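# Fit a sandpaper strip onto a hand sander's base

## Task

Mount the sandpaper strip on the hand sander with each end tucked beneath a clamp, so the paper sits straight and tight against the sander's base on every side.

## Robot and tools

Robot: two six-joint arms, left_arm and right_arm, each ending in a five-finger hand. The right arm has a right hand and the left arm a mirrored left hand. Base positions in the scene frame: left_arm at (-0.057, +0.463, 0) m, turned very slightly about z; right_arm at (+0.034, -0.319, 0) m. Scene frame: origin at table height midway between the bases, +z up, +x out over the table, left_arm toward +y. Fixed cameras and the table use this frame. Each arm reports its hand pose, velocities and Hand target in its own base frame. Offsets you send are expressed along the current Hand target's own axes.

Hand point: a spot 0.05 m in front of the palm and 0.15 m out from the wrist flange. Its +z runs along the straight fingers, +y comes out of the palm, +x runs across the palm away from the thumb on the right hand (toward the thumb on the left hand). Straight fingers extend 0.06-0.07 m past the point and sit 0.06 m behind it along -y. A bracket on the little-finger side of the wrist can strike things, and with fingers level the wrist may hang lower than the hand and reach the table first.

A command row is always 28 numbers, each in [-1, 1], covering both arms even if one is idle. Order: left dx, dy, dz, rx, ry, rz; left little, ring, middle, index, thumb_bend, thumb_turn; left force_limit, speed; then the same 14 for the right arm. The six pose numbers are an offset from that arm's Hand target at the start of the action or move, not an absolute pose; 1.0 equals 0.6 m for dx, dy, dz and 180 degrees for the rotation vector rx, ry, rz. All six zero re-requests the existing Hand target. Resending the same offset moves the arm further again. Orientation commands are clipped to within 32 degrees of the measured orientation each step.

Hand numbers: for fingers and thumb_bend +1 is straight/open and -1 is curled/closed; for thumb_turn +1 places the thumb beside the palm and -1 brings it opposite the fingers. force_limit maps -1..+1 to roughly 0..10 N at the fingertip (0..15 N for the two thumb motors). speed rises from near zero at -1 to full at +0.48 and stays full above. Use speed -0.94 or lower for a gentle close. No value means 'unchanged': to keep a hand as it is, repeat its last executed eight numbers (or, if nothing has been sent yet, its hand_measured six plus hand_force_limit and hand_speed). A thumb turned in front can grip things about 0.035-0.065 m thick.

Tools:
- execute_actions(actions, cameras): actions is a list of actions; each action is up to 15 rows, one per 1/30 s step, all measured from the pose at that action's start; a short table holds its last row. An empty list returns images.
- move(target, speed, blend, stop_force, zero, blocking, cameras): straight-line path to one row or a list of up to 15 rows, every row an offset from the same starting Hand targets. speed in m/s, 0.002 to 3.6 (default 0.25). blend in m rounds corners of a list. stop_force 3 to 120 N ends an arm's path when its wrist sensor feels that much push; zero (default true) re-zeroes before the move; blocking=false returns early but cannot combine with stop_force. Moves do not avoid obstacles; run slow when touching things and avoid stop_force when the hand rotates.
- wait(seconds 0-10), stop() to brake a running move, zoom_image(camera, region [x0,y0,x1,y1], at most 504 px each way), show_instructions() for the reference pages, zero_wrist_force(arm), finished_scene(scene 1 or 2) to end the scene once the paper is fitted.
Cameras: cam_high, cam_low, cam_end_a, cam_end_b, cam_far, cam_left_wrist, cam_right_wrist; "all" shows every one.

Results give, per arm, end_effector_position (m), end_effector_quat_wxyz, velocities, Hand target, joint positions and torques, Wrist force and Wrist torque in the flange's axes (push from a surface reads as force into the arm, plus a peak line), and per hand hand_measured, hand_stopped_by (moving, target, force, stalled, fault), hand_load_n (positive when the finger is pushed open), hand_force_limit, hand_speed. A move adds a 'move:' line: done, off_target, moving, held or fault, plus limits such as paced or held. A hand point often rests short of its target; send the gap as a new offset.

Avoid: outside force near 150 N on any part or contact torque at the joint limits (138 N m big joints, 25.7 N m wrist joints) which freezes the arm for 10 s; any arm-to-arm press, including a hand closing on the other's fingers; targets pushed past firm contact; fast swings and hard hits; overloading fingers; dropping or releasing moving parts; letting anything leave the table. Long stretched or stalled holds overheat motors and brake the arm.

Each tool is called after "Request:" as a command line: name --argument value for each argument, lists and objects as JSON in quotes; but a table of rows of numbers goes row by row, as --pt "numbers of a row", without its own name.

Reference images:

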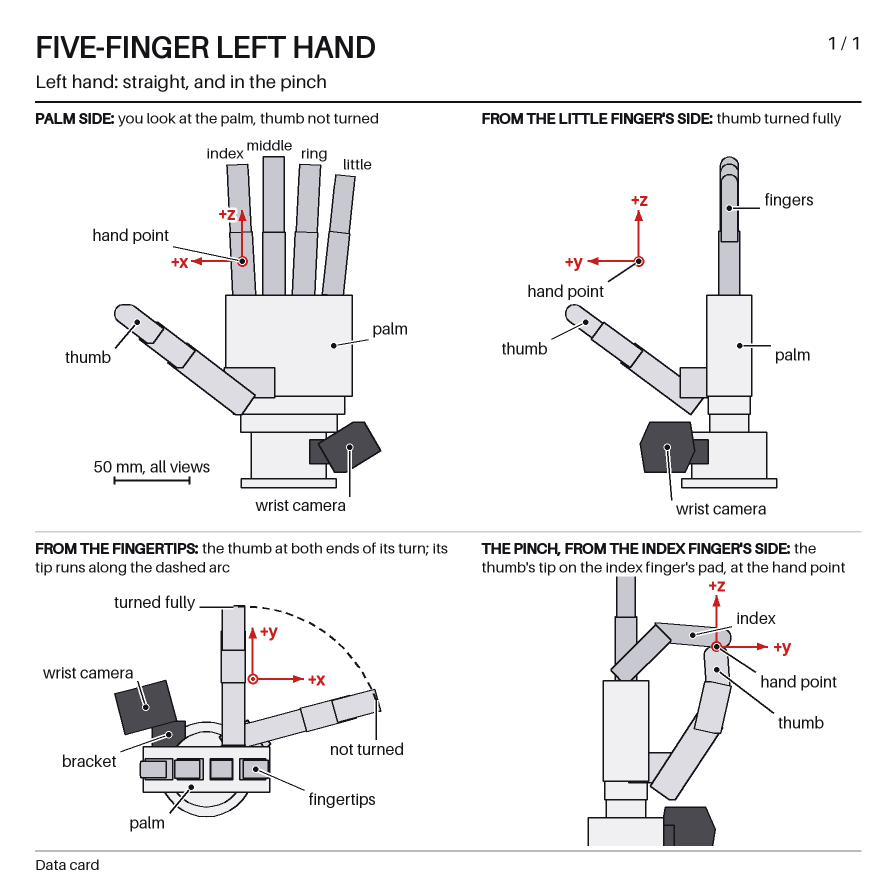

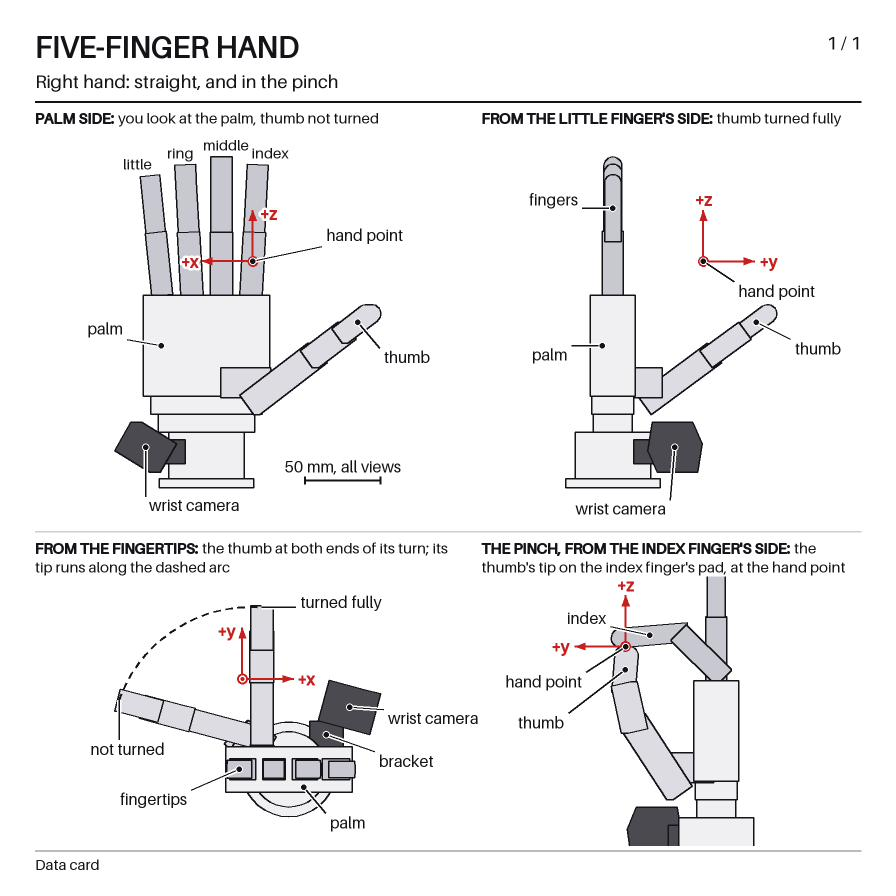

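## Session

Request:
execute_actions --actions '[]'

Scene clock: 0.00 s.
left_arm: end_effector_position=(+0.4685, -0.0221, +0.1387) hand_measured=(+1.000, +1.000, +1.000, +1.000, +1.000, +1.000) hand_load_n=(+0.0, +0.0, +0.0, +0.0, +0.0, +0.0) hand_stopped_by=(target, target, target, target, target, target) hand_force_limit=0.00 hand_speed=-0.80 end_effector_quat_wxyz=(+0.058, +0.685, -0.705, +0.173) | right_arm: end_effector_position=(+0.1904, +0.2294, +0.2413) hand_measured=(+1.000, +1.000, +1.000, +1.000, +1.000, +1.000) hand_load_n=(+0.0, +0.0, +0.0, +0.0, +0.0, +0.0) hand_stopped_by=(target, target, target, target, target, target) hand_force_limit=0.00 hand_speed=-0.80 end_effector_quat_wxyz=(+0.261, +0.468, +0.696, -0.477)
Joint positions: left_arm=[3.59 -2.112 -1.433 1.976 -1.203 3.618] | right_arm=[0.991 -1.012 1.766 1.92 2.013 0.879]
Joint velocities: within noise
Joint torques (N m): no reading
Wrist force (N): no reading
Wrist torque (N m): no reading
Wrist force, peak (N): no reading
Hand target: left_arm +0.4685, -0.0221, +0.1387; +0.058, +0.685, -0.705, +0.173 | right_arm +0.1904, +0.2294, +0.2413; +0.261, +0.468, +0.696, -0.477

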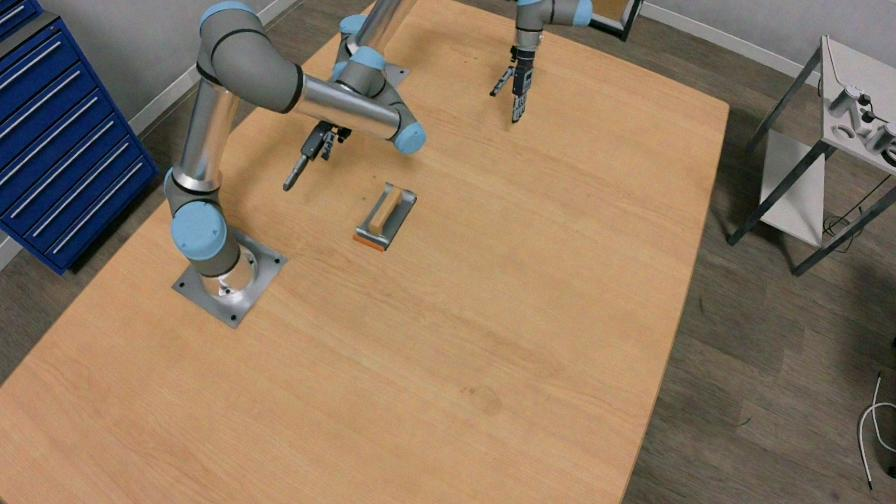

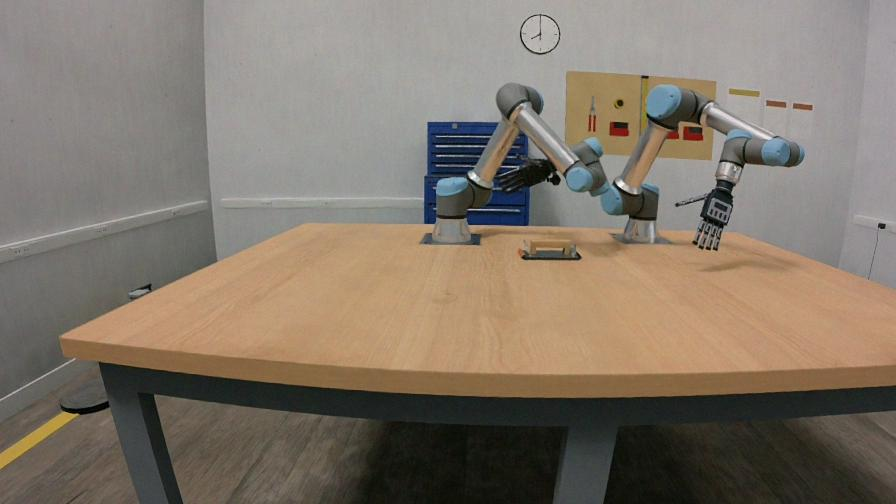

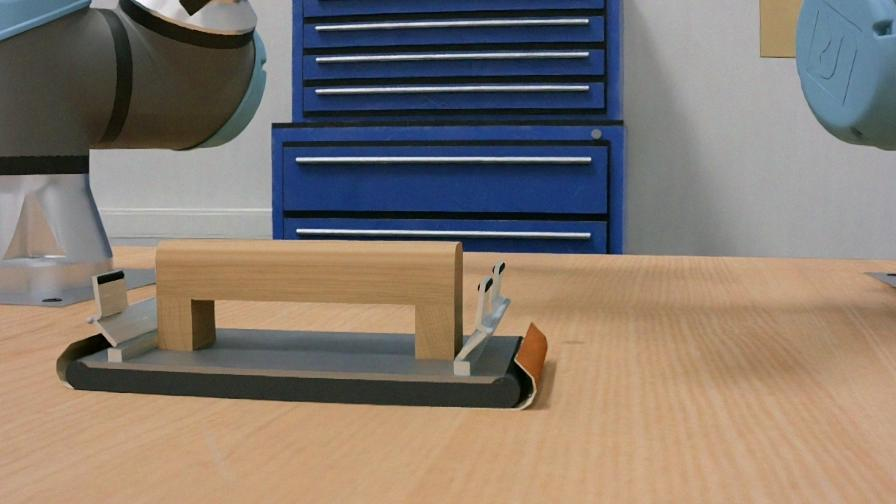

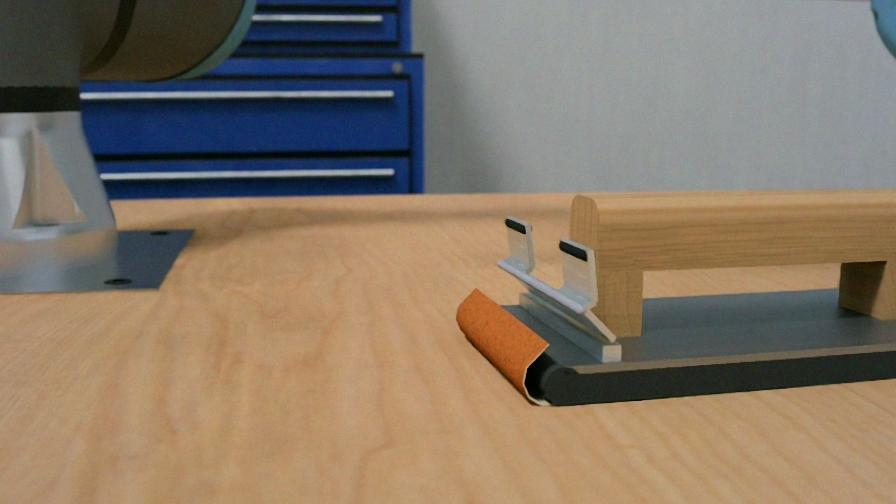

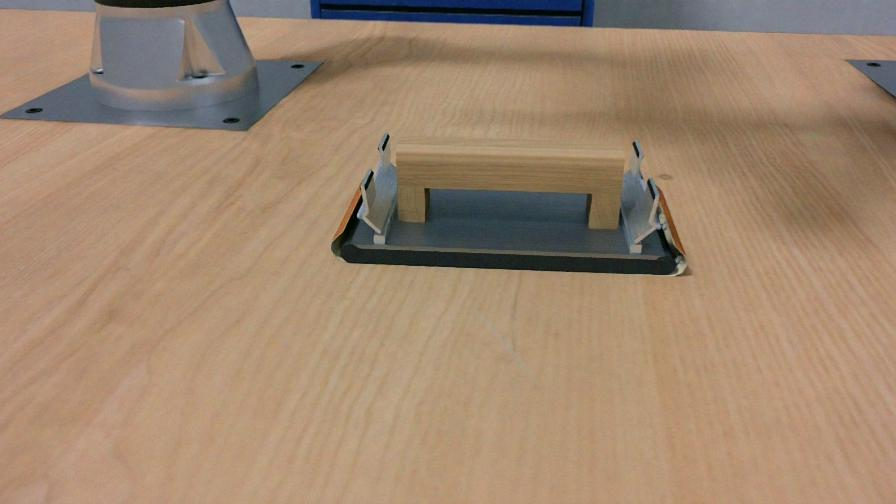

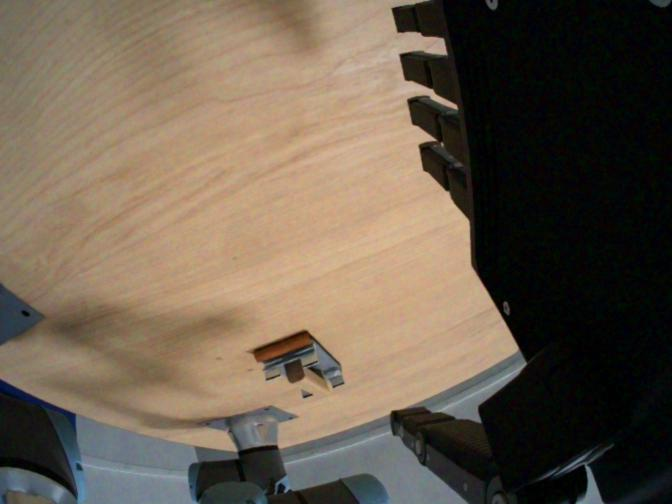

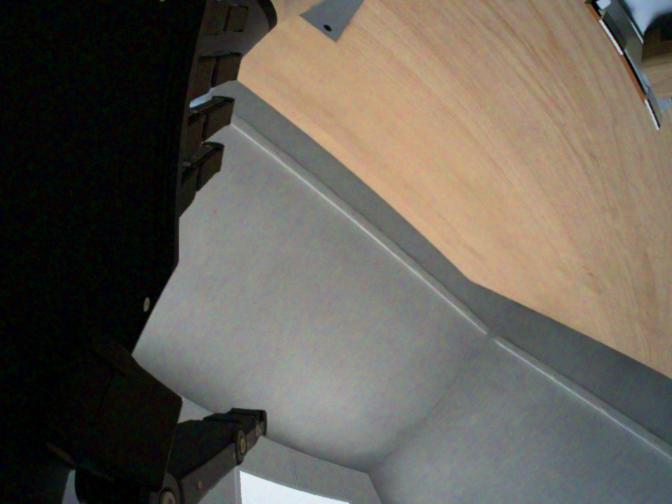

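Request:
zoom_image --camera "cam_end_a" --region '[20, 200, 320, 420]'

Request:
zoom_image --camera "cam_end_a" --region '[380, 220, 620, 430]'

Request:
zoom_image --camera "cam_end_b" --region '[430, 170, 750, 430]'

Request:
zoom_image --camera "cam_high" --region '[320, 150, 460, 270]'

Request:
zoom_image --camera "cam_far" --region '[310, 110, 710, 300]'

Request:
zoom_image --camera "cam_left_wrist" --region '[180, 280, 400, 450]'

Request:
zoom_image --camera "cam_right_wrist" --region '[560, 0, 672, 140]'

Request:
zoom_image --camera "cam_low" --region '[490, 220, 610, 280]'

Scaled by 1.680 from the camera's 896x504 image, which has a finer 1280x720 frame.

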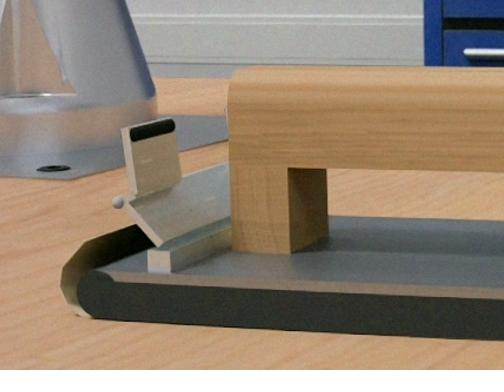

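Scaled by 2.100 from the camera's 896x504 image, which has a finer 1280x720 frame.

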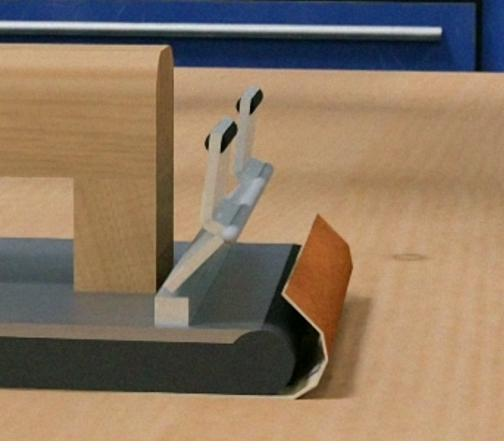

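Scaled by 1.575 from the camera's 896x504 image, which has a finer 1280x720 frame.

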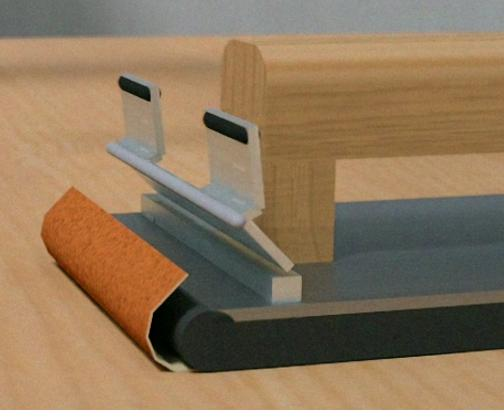

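Scaled by 3.600 from the camera's 896x504 image, which has a finer 1280x720 frame.

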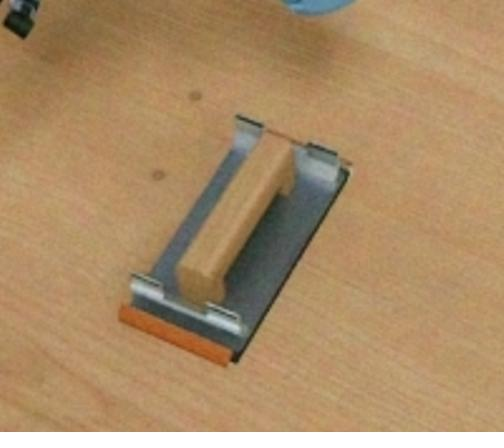

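Scaled by 1.260 from the camera's 896x504 image, which has a finer 1280x720 frame.

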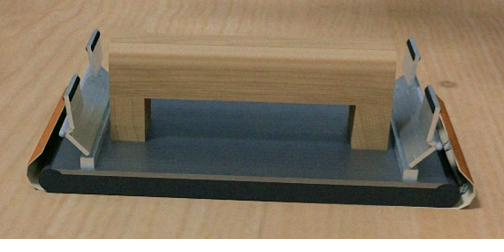

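Scaled by 2.291 from the camera's 672x504 image, which has a finer 960x720 frame.

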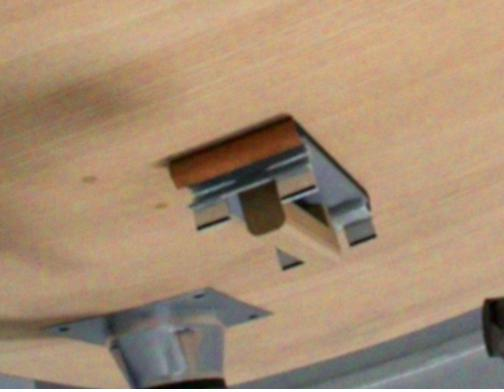

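Scaled by 3.600 from the camera's 672x504 image, which has a finer 960x720 frame.

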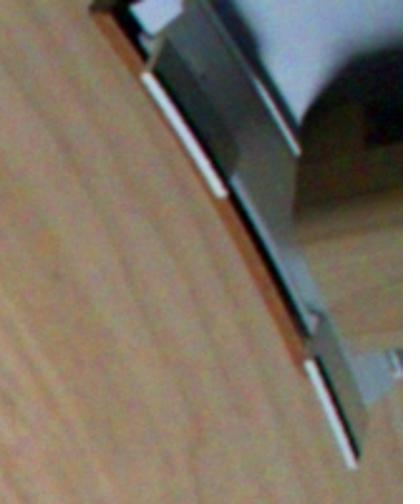

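Scaled by 4.200 from the camera's 896x504 image, which has a finer 1280x720 frame.

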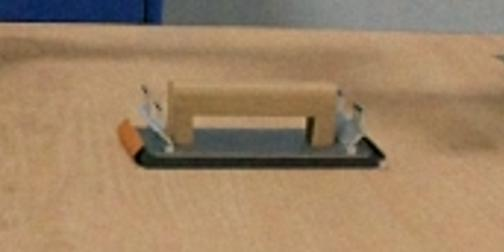

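Request:
move --pt "0 0 0 0 0 0 1 1 1 1 1 1 0 -0.8 -0.1117 0.1493 -0.0135 0.347 0.584 0.381 1 1 1 1 1 1 0 -0.8" --speed 0.4 --cameras '["all"]'

Scene clock: 137.40 s.
left_arm: end_effector_position=(+0.4685, -0.0221, +0.1387) hand_measured=(+1.000, +1.000, +1.000, +1.000, +1.000, +1.000) hand_load_n=(+0.0, +0.0, +0.0, +0.0, +0.0, +0.0) hand_stopped_by=(target, target, target, target, target, target) hand_force_limit=0.00 hand_speed=-0.80 end_effector_quat_wxyz=(+0.058, +0.685, -0.705, +0.173) | right_arm: end_effector_position=(+0.3003, +0.2192, +0.2612) hand_measured=(+1.000, +1.000, +1.000, +1.000, +1.000, +1.000) hand_load_n=(+0.0, +0.0, +0.0, +0.0, +0.0, -0.5) hand_stopped_by=(target, target, target, target, target, target) hand_force_limit=0.00 hand_speed=-0.80 end_effector_quat_wxyz=(-0.378, +0.926, +0.006, -0.004)
Joint positions: left_arm=[3.59 -2.112 -1.433 1.976 -1.203 3.618] | right_arm=[-0.141 -1.47 1.777 1.417 0.807 1.356]
Joint torques (N m): left_arm=[1.1 34.2 15.11 -2.49 0.35 -0.22] | right_arm=[-13.66 -33.88 -2.93 0.48 -2.71 1.62]
Wrist force (N): left_arm=[0.0 -0.1 0.0] | right_arm=[3.5 -1.5 -0.8]
Wrist torque (N m): left_arm=[-0.01 0.00 0.00] | right_arm=[-0.17 -0.43 0.05]
Wrist force, peak (N): left_arm=[0.0 0.0 0.4] | right_arm=[3.7 -1.7 -0.8]
Hand target: left_arm +0.4685, -0.0221, +0.1387; +0.058, +0.685, -0.705, +0.173 | right_arm +0.3003, +0.2192, +0.2612; -0.379, +0.926, +0.006, -0.004
Off the commanded pose: left_arm 0.000 m, 0 deg | right_arm 0.000 m, 0 deg.
move: done

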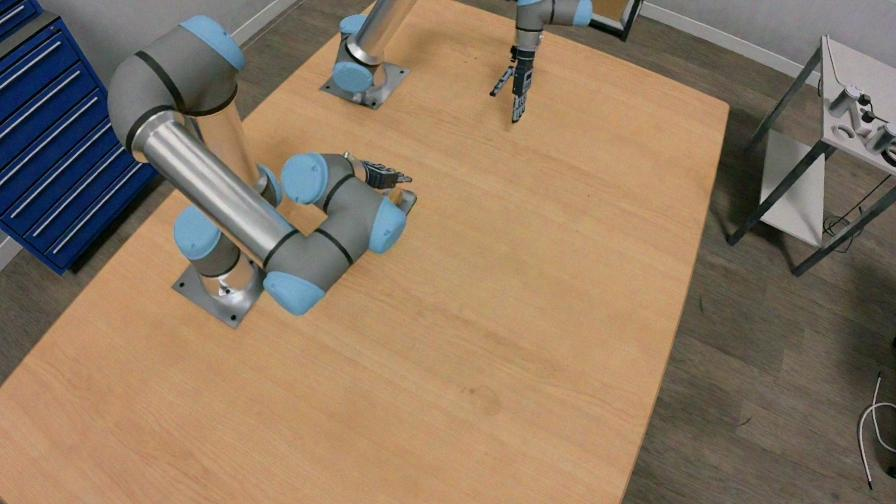

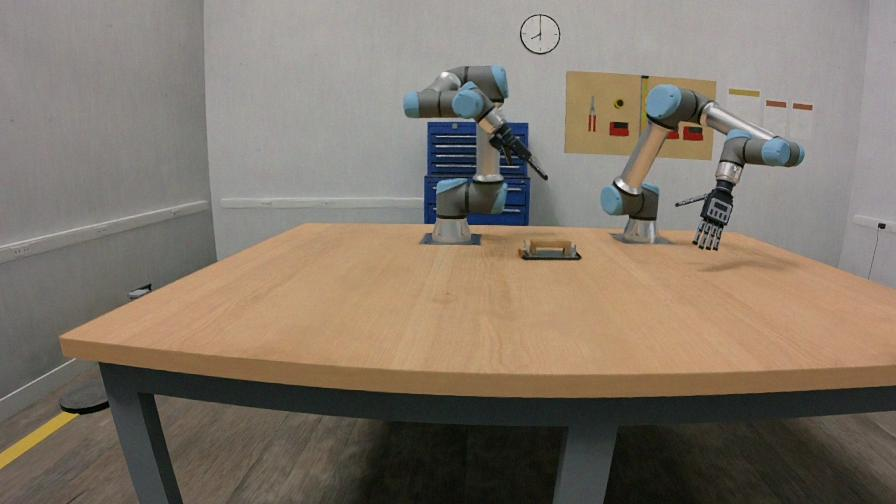

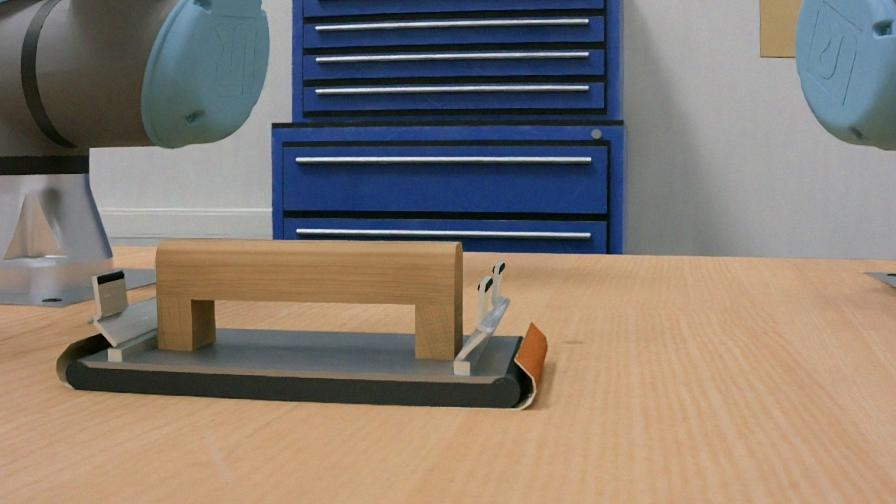

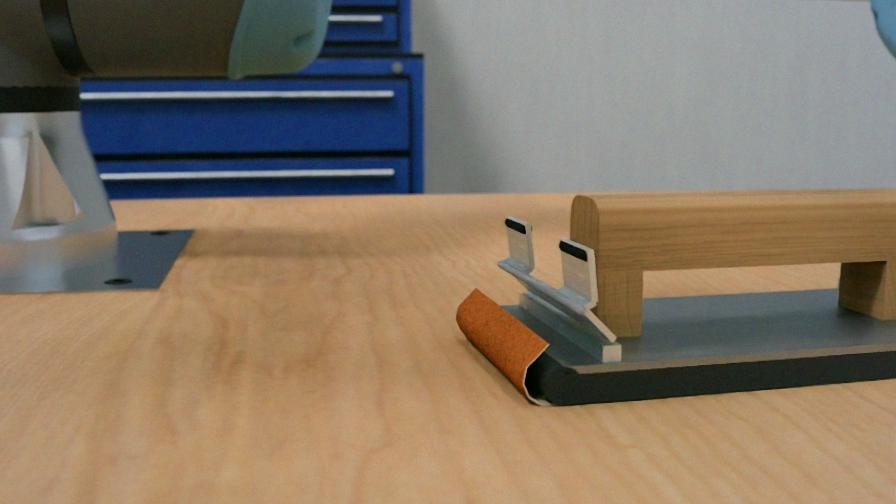

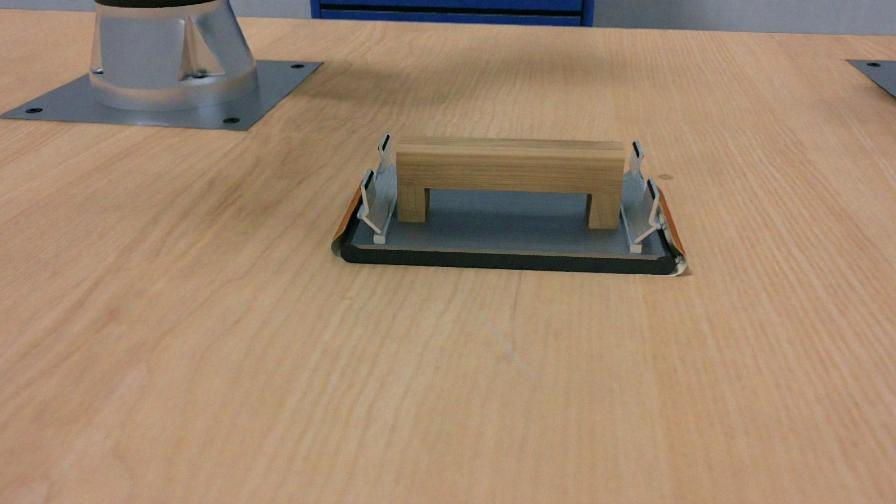

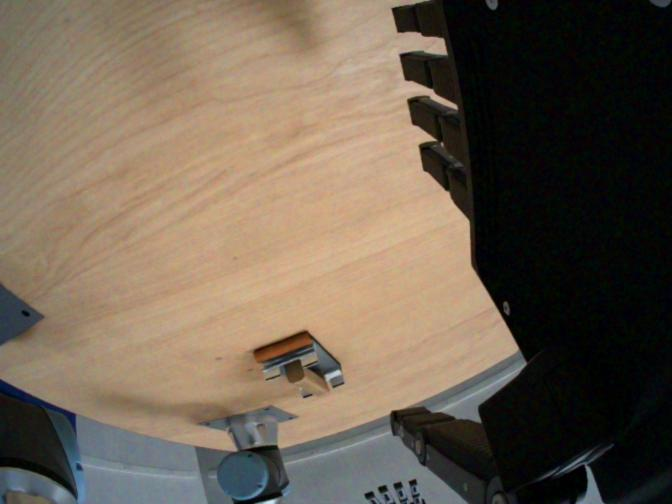

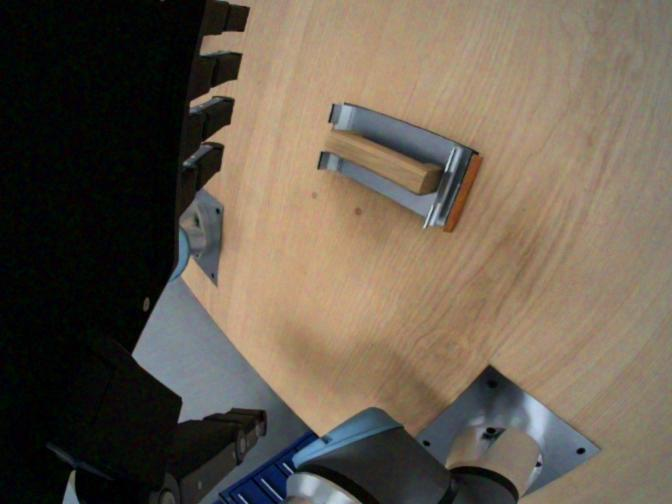

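Request:
zoom_image --camera "cam_right_wrist" --region '[290, 80, 510, 250]'

Request:
zoom_image --camera "cam_end_b" --region '[440, 190, 690, 430]'

Scaled by 2.291 from the camera's 672x504 image, which has a finer 960x720 frame.

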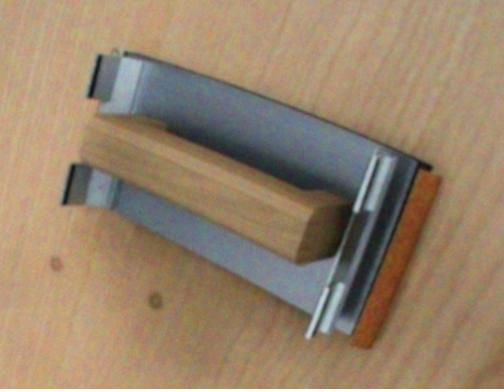

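Scaled by 2.016 from the camera's 896x504 image, which has a finer 1280x720 frame.

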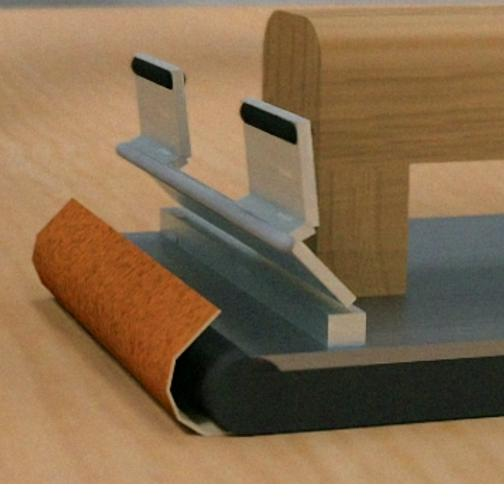

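Request:
zoom_image --camera "cam_far" --region '[600, 130, 710, 290]'

Request:
zoom_image --camera "cam_far" --region '[310, 130, 420, 290]'

Request:
zoom_image --camera "cam_end_a" --region '[430, 250, 570, 420]'

Request:
zoom_image --camera "cam_end_a" --region '[40, 250, 200, 410]'

Scaled by 3.150 from the camera's 896x504 image, which has a finer 1280x720 frame.

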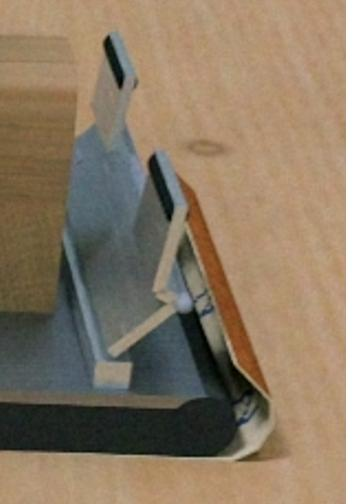

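Scaled by 3.150 from the camera's 896x504 image, which has a finer 1280x720 frame.

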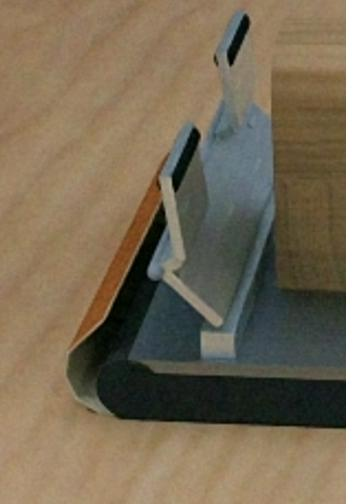

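Scaled by 2.965 from the camera's 896x504 image, which has a finer 1280x720 frame.

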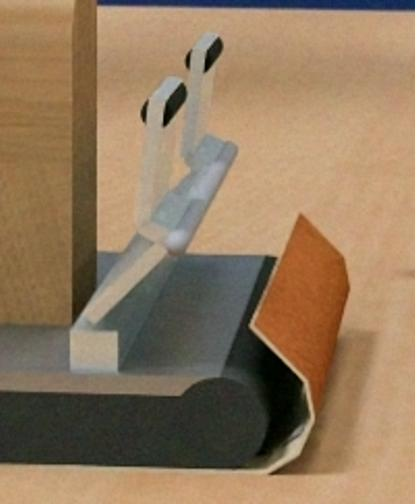

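Scaled by 3.150 from the camera's 896x504 image, which has a finer 1280x720 frame.

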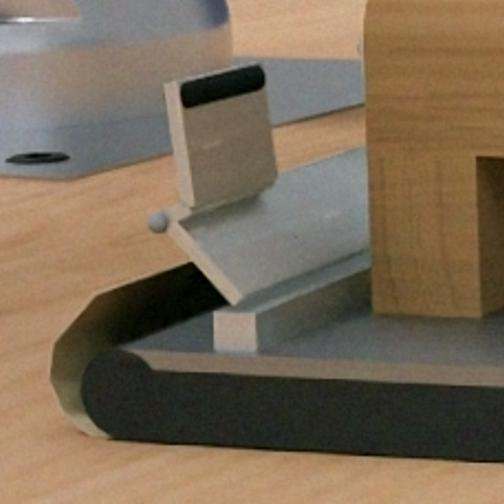

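Request:
move --pt "0 0 0 0 0 0 1 1 1 1 1 1 0 -0.8 -0.1317 0.2942 0.0407 0 0 0 1 1 1 1 1 1 0 -0.8" --speed 0.25 --cameras '["cam_high","cam_end_a","cam_end_b","cam_far","cam_right_wrist"]'

Scene clock: 190.17 s.
left_arm: end_effector_position=(+0.4685, -0.0221, +0.1387) hand_measured=(+1.000, +1.000, +1.000, +1.000, +1.000, +1.000) hand_load_n=(+0.0, +0.0, +0.0, +0.0, +0.0, +0.0) hand_stopped_by=(target, target, target, target, target, target) hand_force_limit=0.00 hand_speed=-0.80 end_effector_quat_wxyz=(+0.058, +0.685, -0.705, +0.173) | right_arm: end_effector_position=(+0.2432, +0.1449, +0.1623) hand_measured=(+1.000, +1.000, +1.000, +1.000, +1.000, +1.000) hand_load_n=(+0.0, +0.0, +0.0, +0.0, +0.0, -0.5) hand_stopped_by=(target, target, target, target, target, target) hand_force_limit=0.00 hand_speed=-0.80 end_effector_quat_wxyz=(-0.372, +0.928, +0.003, -0.008)
Joint positions: left_arm=[3.59 -2.112 -1.433 1.976 -1.203 3.618] | right_arm=[-0.441 -1.506 2.17 1.313 0.906 0.981]
Joint torques (N m): left_arm=[0.73 34.95 15.73 -2.67 0.22 -0.27] | right_arm=[13.36 -28.91 -27.66 5.33 -2.69 1.38]
Wrist force (N): left_arm=[-0.1 0.0 -0.1] | right_arm=[2.7 -1.4 0.0]
Wrist torque (N m): left_arm=[-0.01 0.01 0.00] | right_arm=[-0.13 -0.31 0.00]
Wrist force, peak (N): left_arm=[0.0 -0.2 -0.2] | right_arm=[4.1 -2.6 -0.6]
Hand target: left_arm +0.4685, -0.0221, +0.1387; +0.058, +0.685, -0.705, +0.173 | right_arm +0.2432, +0.1450, +0.1624; -0.372, +0.928, +0.003, -0.008 (not the last commanded pose)
Off the commanded pose: left_arm 0.000 m, 0 deg | right_arm 0.059 m, 1 deg.
move: held (right_arm; a check stopped the path); limits=held
pose unreachable (right arm): on one or more control steps of this call, first in action 0 (counted from 0), this arm could not follow its commanded pose, so it was not sent that pose on those steps. It may still have moved: this result reports where it is.
cause: moving toward the commanded pose would bring two parts of the arm too close to each other (joints 3 (elbow) to 6 (wrist 3) lie between them).
Images, in order (width x height): cam_high 896x504, cam_end_a 896x504, cam_end_b 896x504, cam_far 896x504, cam_right_wrist 672x504.

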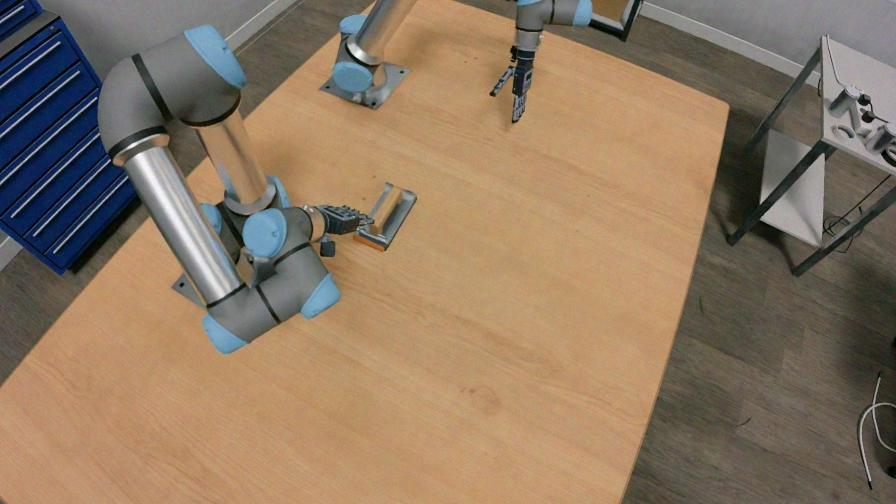

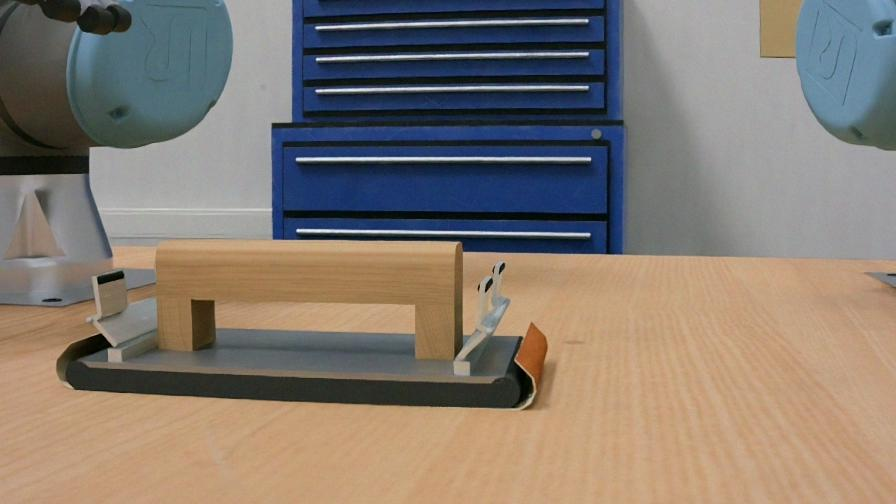

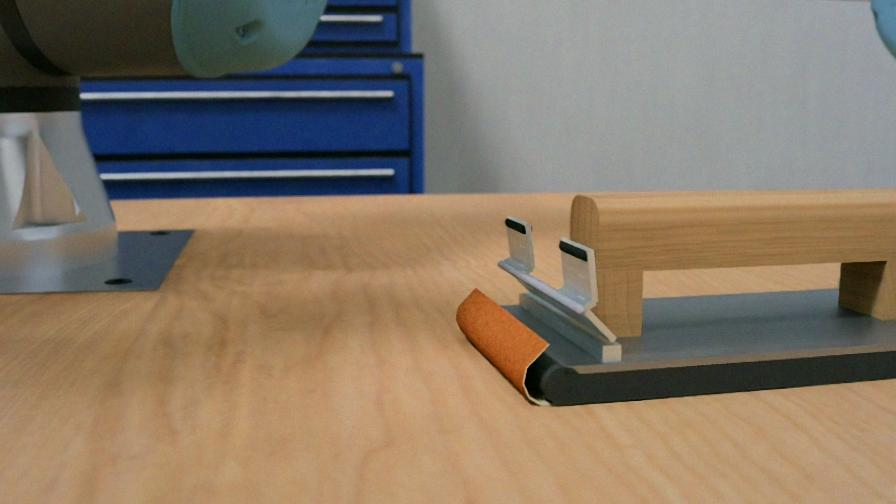

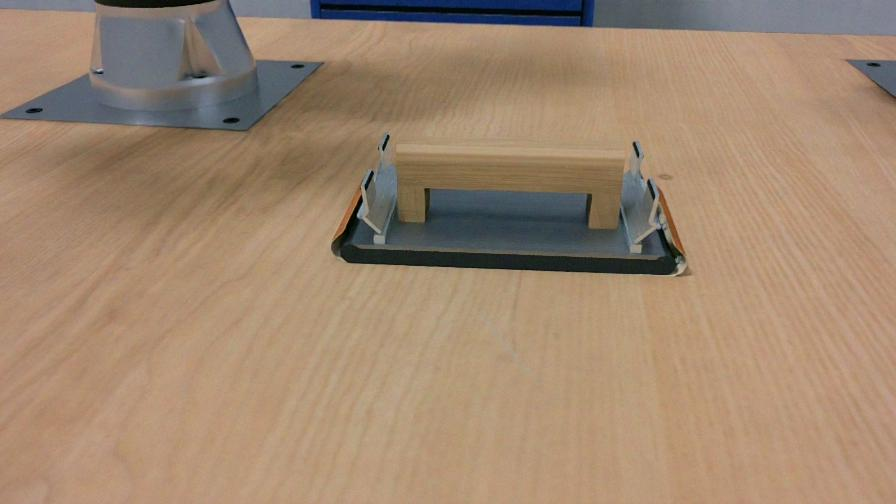

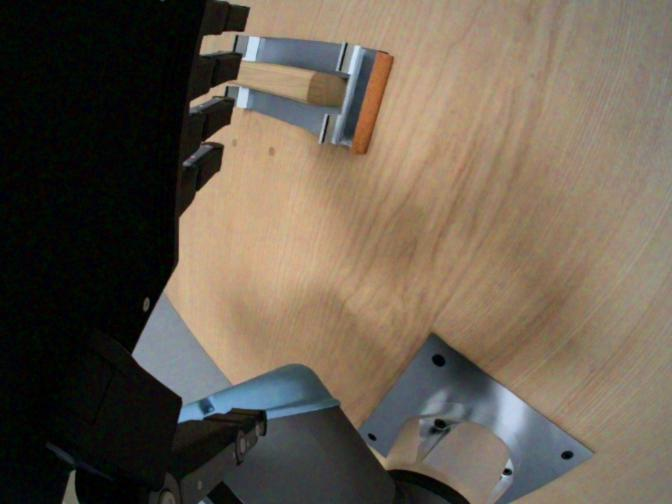

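Request:
move --pt "0 0 0 0 0 0 1 1 1 1 1 1 0 -0.8 0.095 -0.203 -0.032 0 0 0 1 1 1 1 1 1 0 -0.8" --pt "0 0 0 0 0 0 1 1 1 1 1 1 0 -0.8 0.095 -0.203 -0.032 0 0.0749 0.987 1 1 1 1 1 1 0 -0.8" --speed 0.4 --cameras '["cam_high","cam_end_a","cam_end_b","cam_far","cam_right_wrist"]'

Scene clock: 321.83 s.
left_arm: end_effector_position=(+0.4685, -0.0221, +0.1387) hand_measured=(+1.000, +1.000, +1.000, +1.000, +1.000, +1.000) hand_load_n=(+0.0, +0.0, +0.0, +0.5, +0.0, +0.0) hand_stopped_by=(target, target, target, target, target, target) hand_force_limit=0.00 hand_speed=-0.80 end_effector_quat_wxyz=(+0.058, +0.685, -0.705, +0.173) | right_arm: end_effector_position=(+0.3005, +0.2205, +0.2597) hand_measured=(+1.000, +1.000, +1.000, +1.000, +1.000, +1.000) hand_load_n=(+0.0, +0.0, +0.0, +0.0, +0.0, +0.0) hand_stopped_by=(target, target, target, target, target, target) hand_force_limit=0.00 hand_speed=-0.80 end_effector_quat_wxyz=(-0.002, -0.019, +0.953, +0.301)
Joint positions: left_arm=[3.59 -2.112 -1.433 1.976 -1.203 3.618] | right_arm=[-0.406 -1.588 2.081 1.363 1.023 4.186]
Joint torques (N m): left_arm=[1.97 34.33 15.64 -2.8 0.35 -0.24] | right_arm=[13.34 -26.9 -29.26 5.38 1.13 1.59]
Wrist force (N): left_arm=[-0.1 0.1 0.1] | right_arm=[3.1 2.1 -0.3]
Wrist torque (N m): left_arm=[0.01 0.02 -0.01] | right_arm=[0.30 -0.31 0.23]
Wrist force, peak (N): left_arm=[0.3 -0.1 0.2] | right_arm=[3.8 -2.8 -1.1]
Hand target: left_arm +0.4685, -0.0221, +0.1387; +0.058, +0.685, -0.705, +0.173 | right_arm +0.3005, +0.2205, +0.2597; -0.002, -0.019, +0.954, +0.301
Off the commanded pose: left_arm 0.000 m, 0 deg | right_arm 0.000 m, 0 deg.
move: done
Images, in order (width x height): cam_high 896x504, cam_end_a 896x504, cam_end_b 896x504, cam_far 896x504, cam_right_wrist 672x504.

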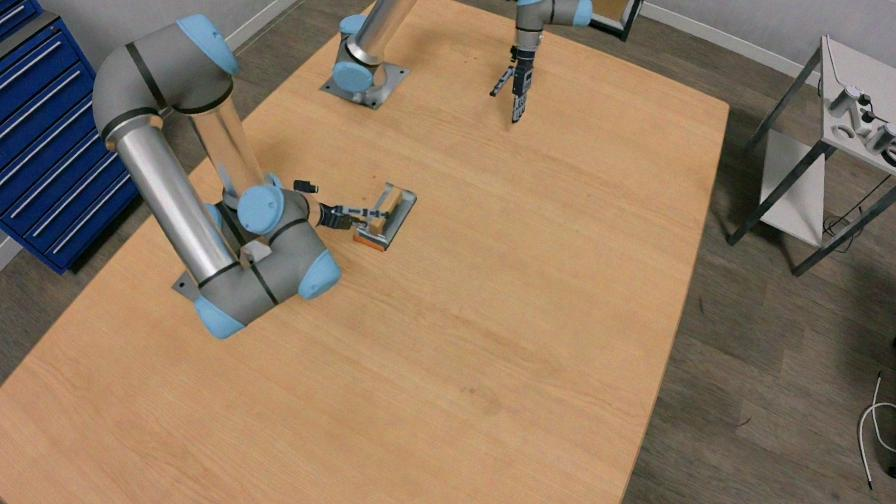

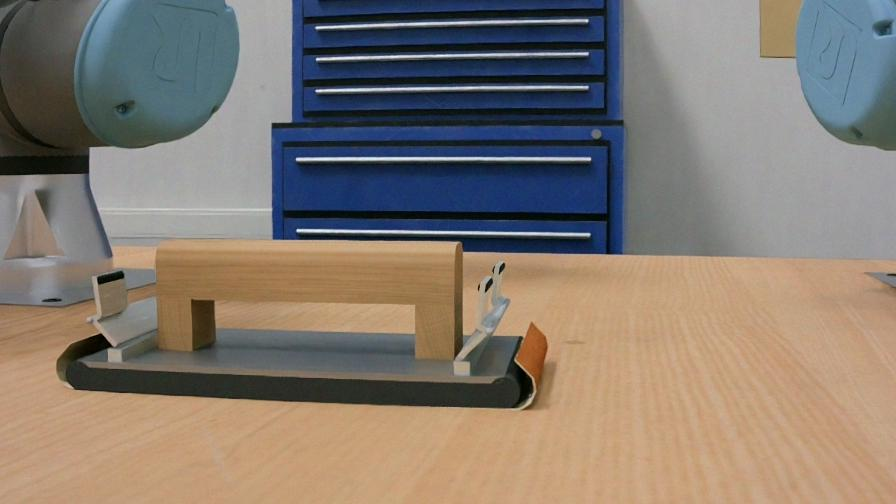

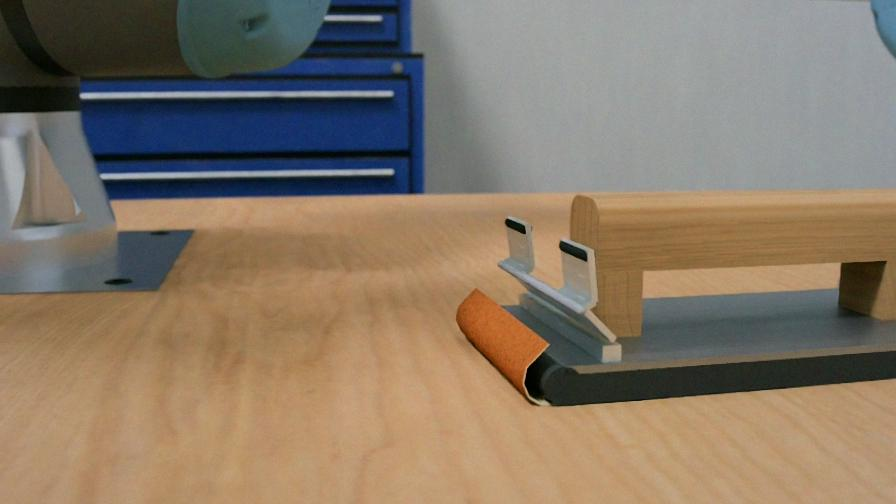

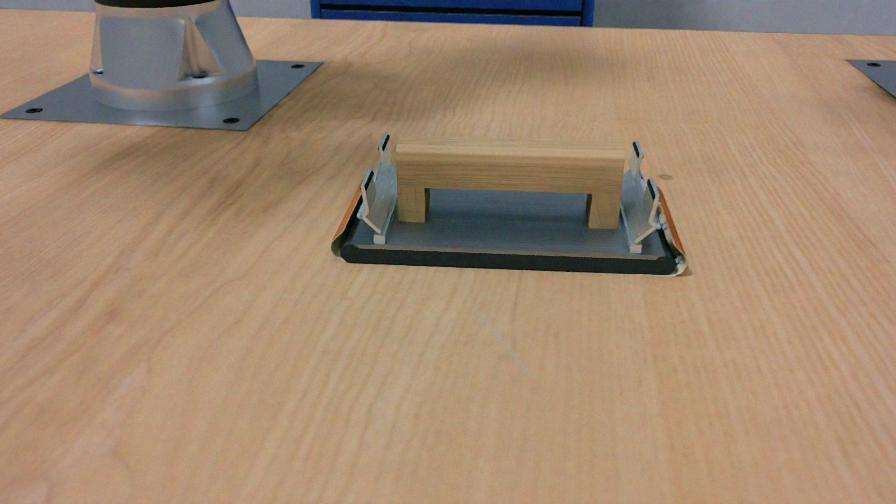

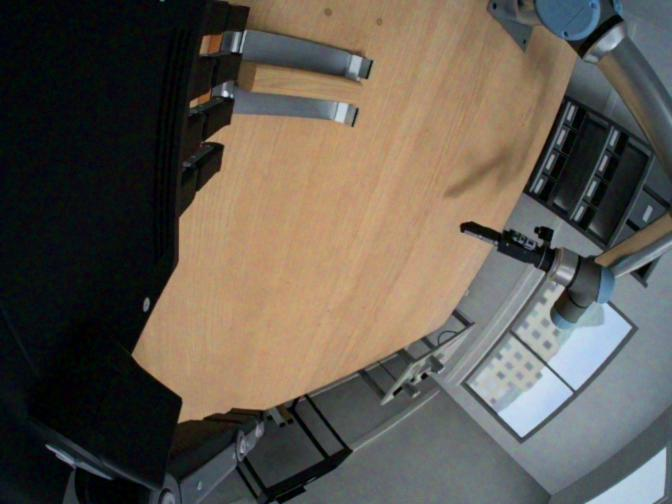

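Request:
zoom_image --camera "cam_high" --region '[300, 30, 440, 130]'

Request:
zoom_image --camera "cam_high" --region '[150, 200, 350, 350]'

Request:
zoom_image --camera "cam_high" --region '[330, 170, 440, 260]'

Request:
zoom_image --camera "cam_high" --region '[480, 0, 600, 140]'

Scaled by 3.600 from the camera's 896x504 image, which has a finer 1280x720 frame.

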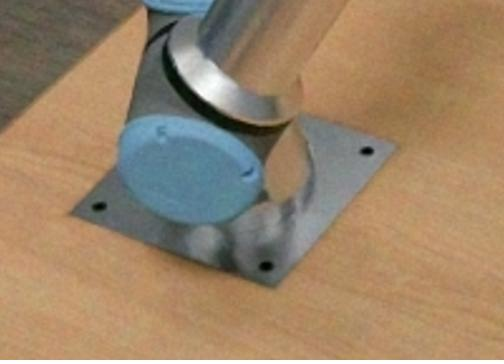

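Scaled by 2.520 from the camera's 896x504 image, which has a finer 1280x720 frame.

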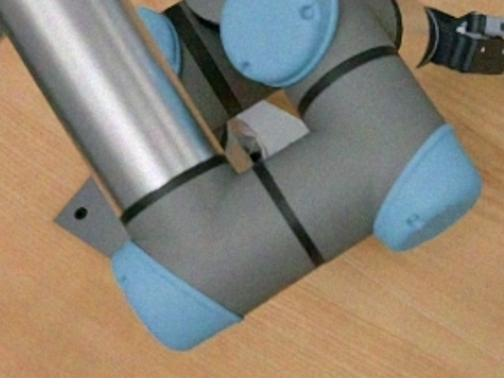

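Scaled by 4.582 from the camera's 896x504 image, which has a finer 1280x720 frame.

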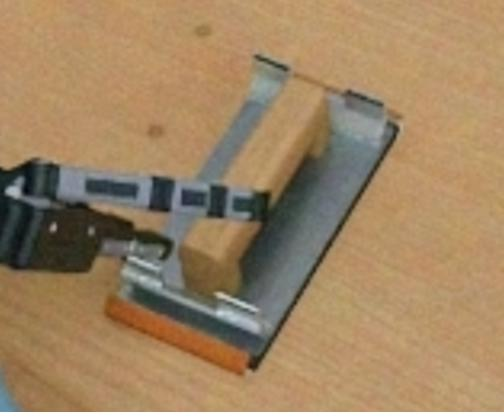

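Scaled by 3.600 from the camera's 896x504 image, which has a finer 1280x720 frame.

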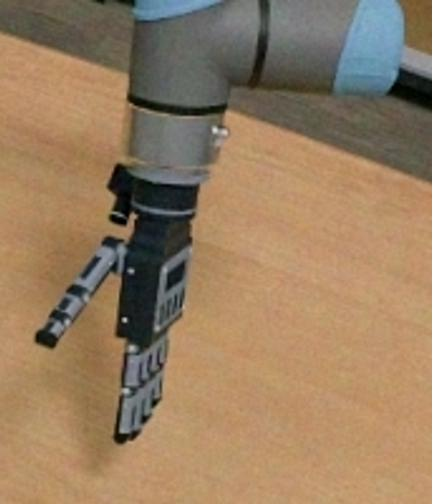

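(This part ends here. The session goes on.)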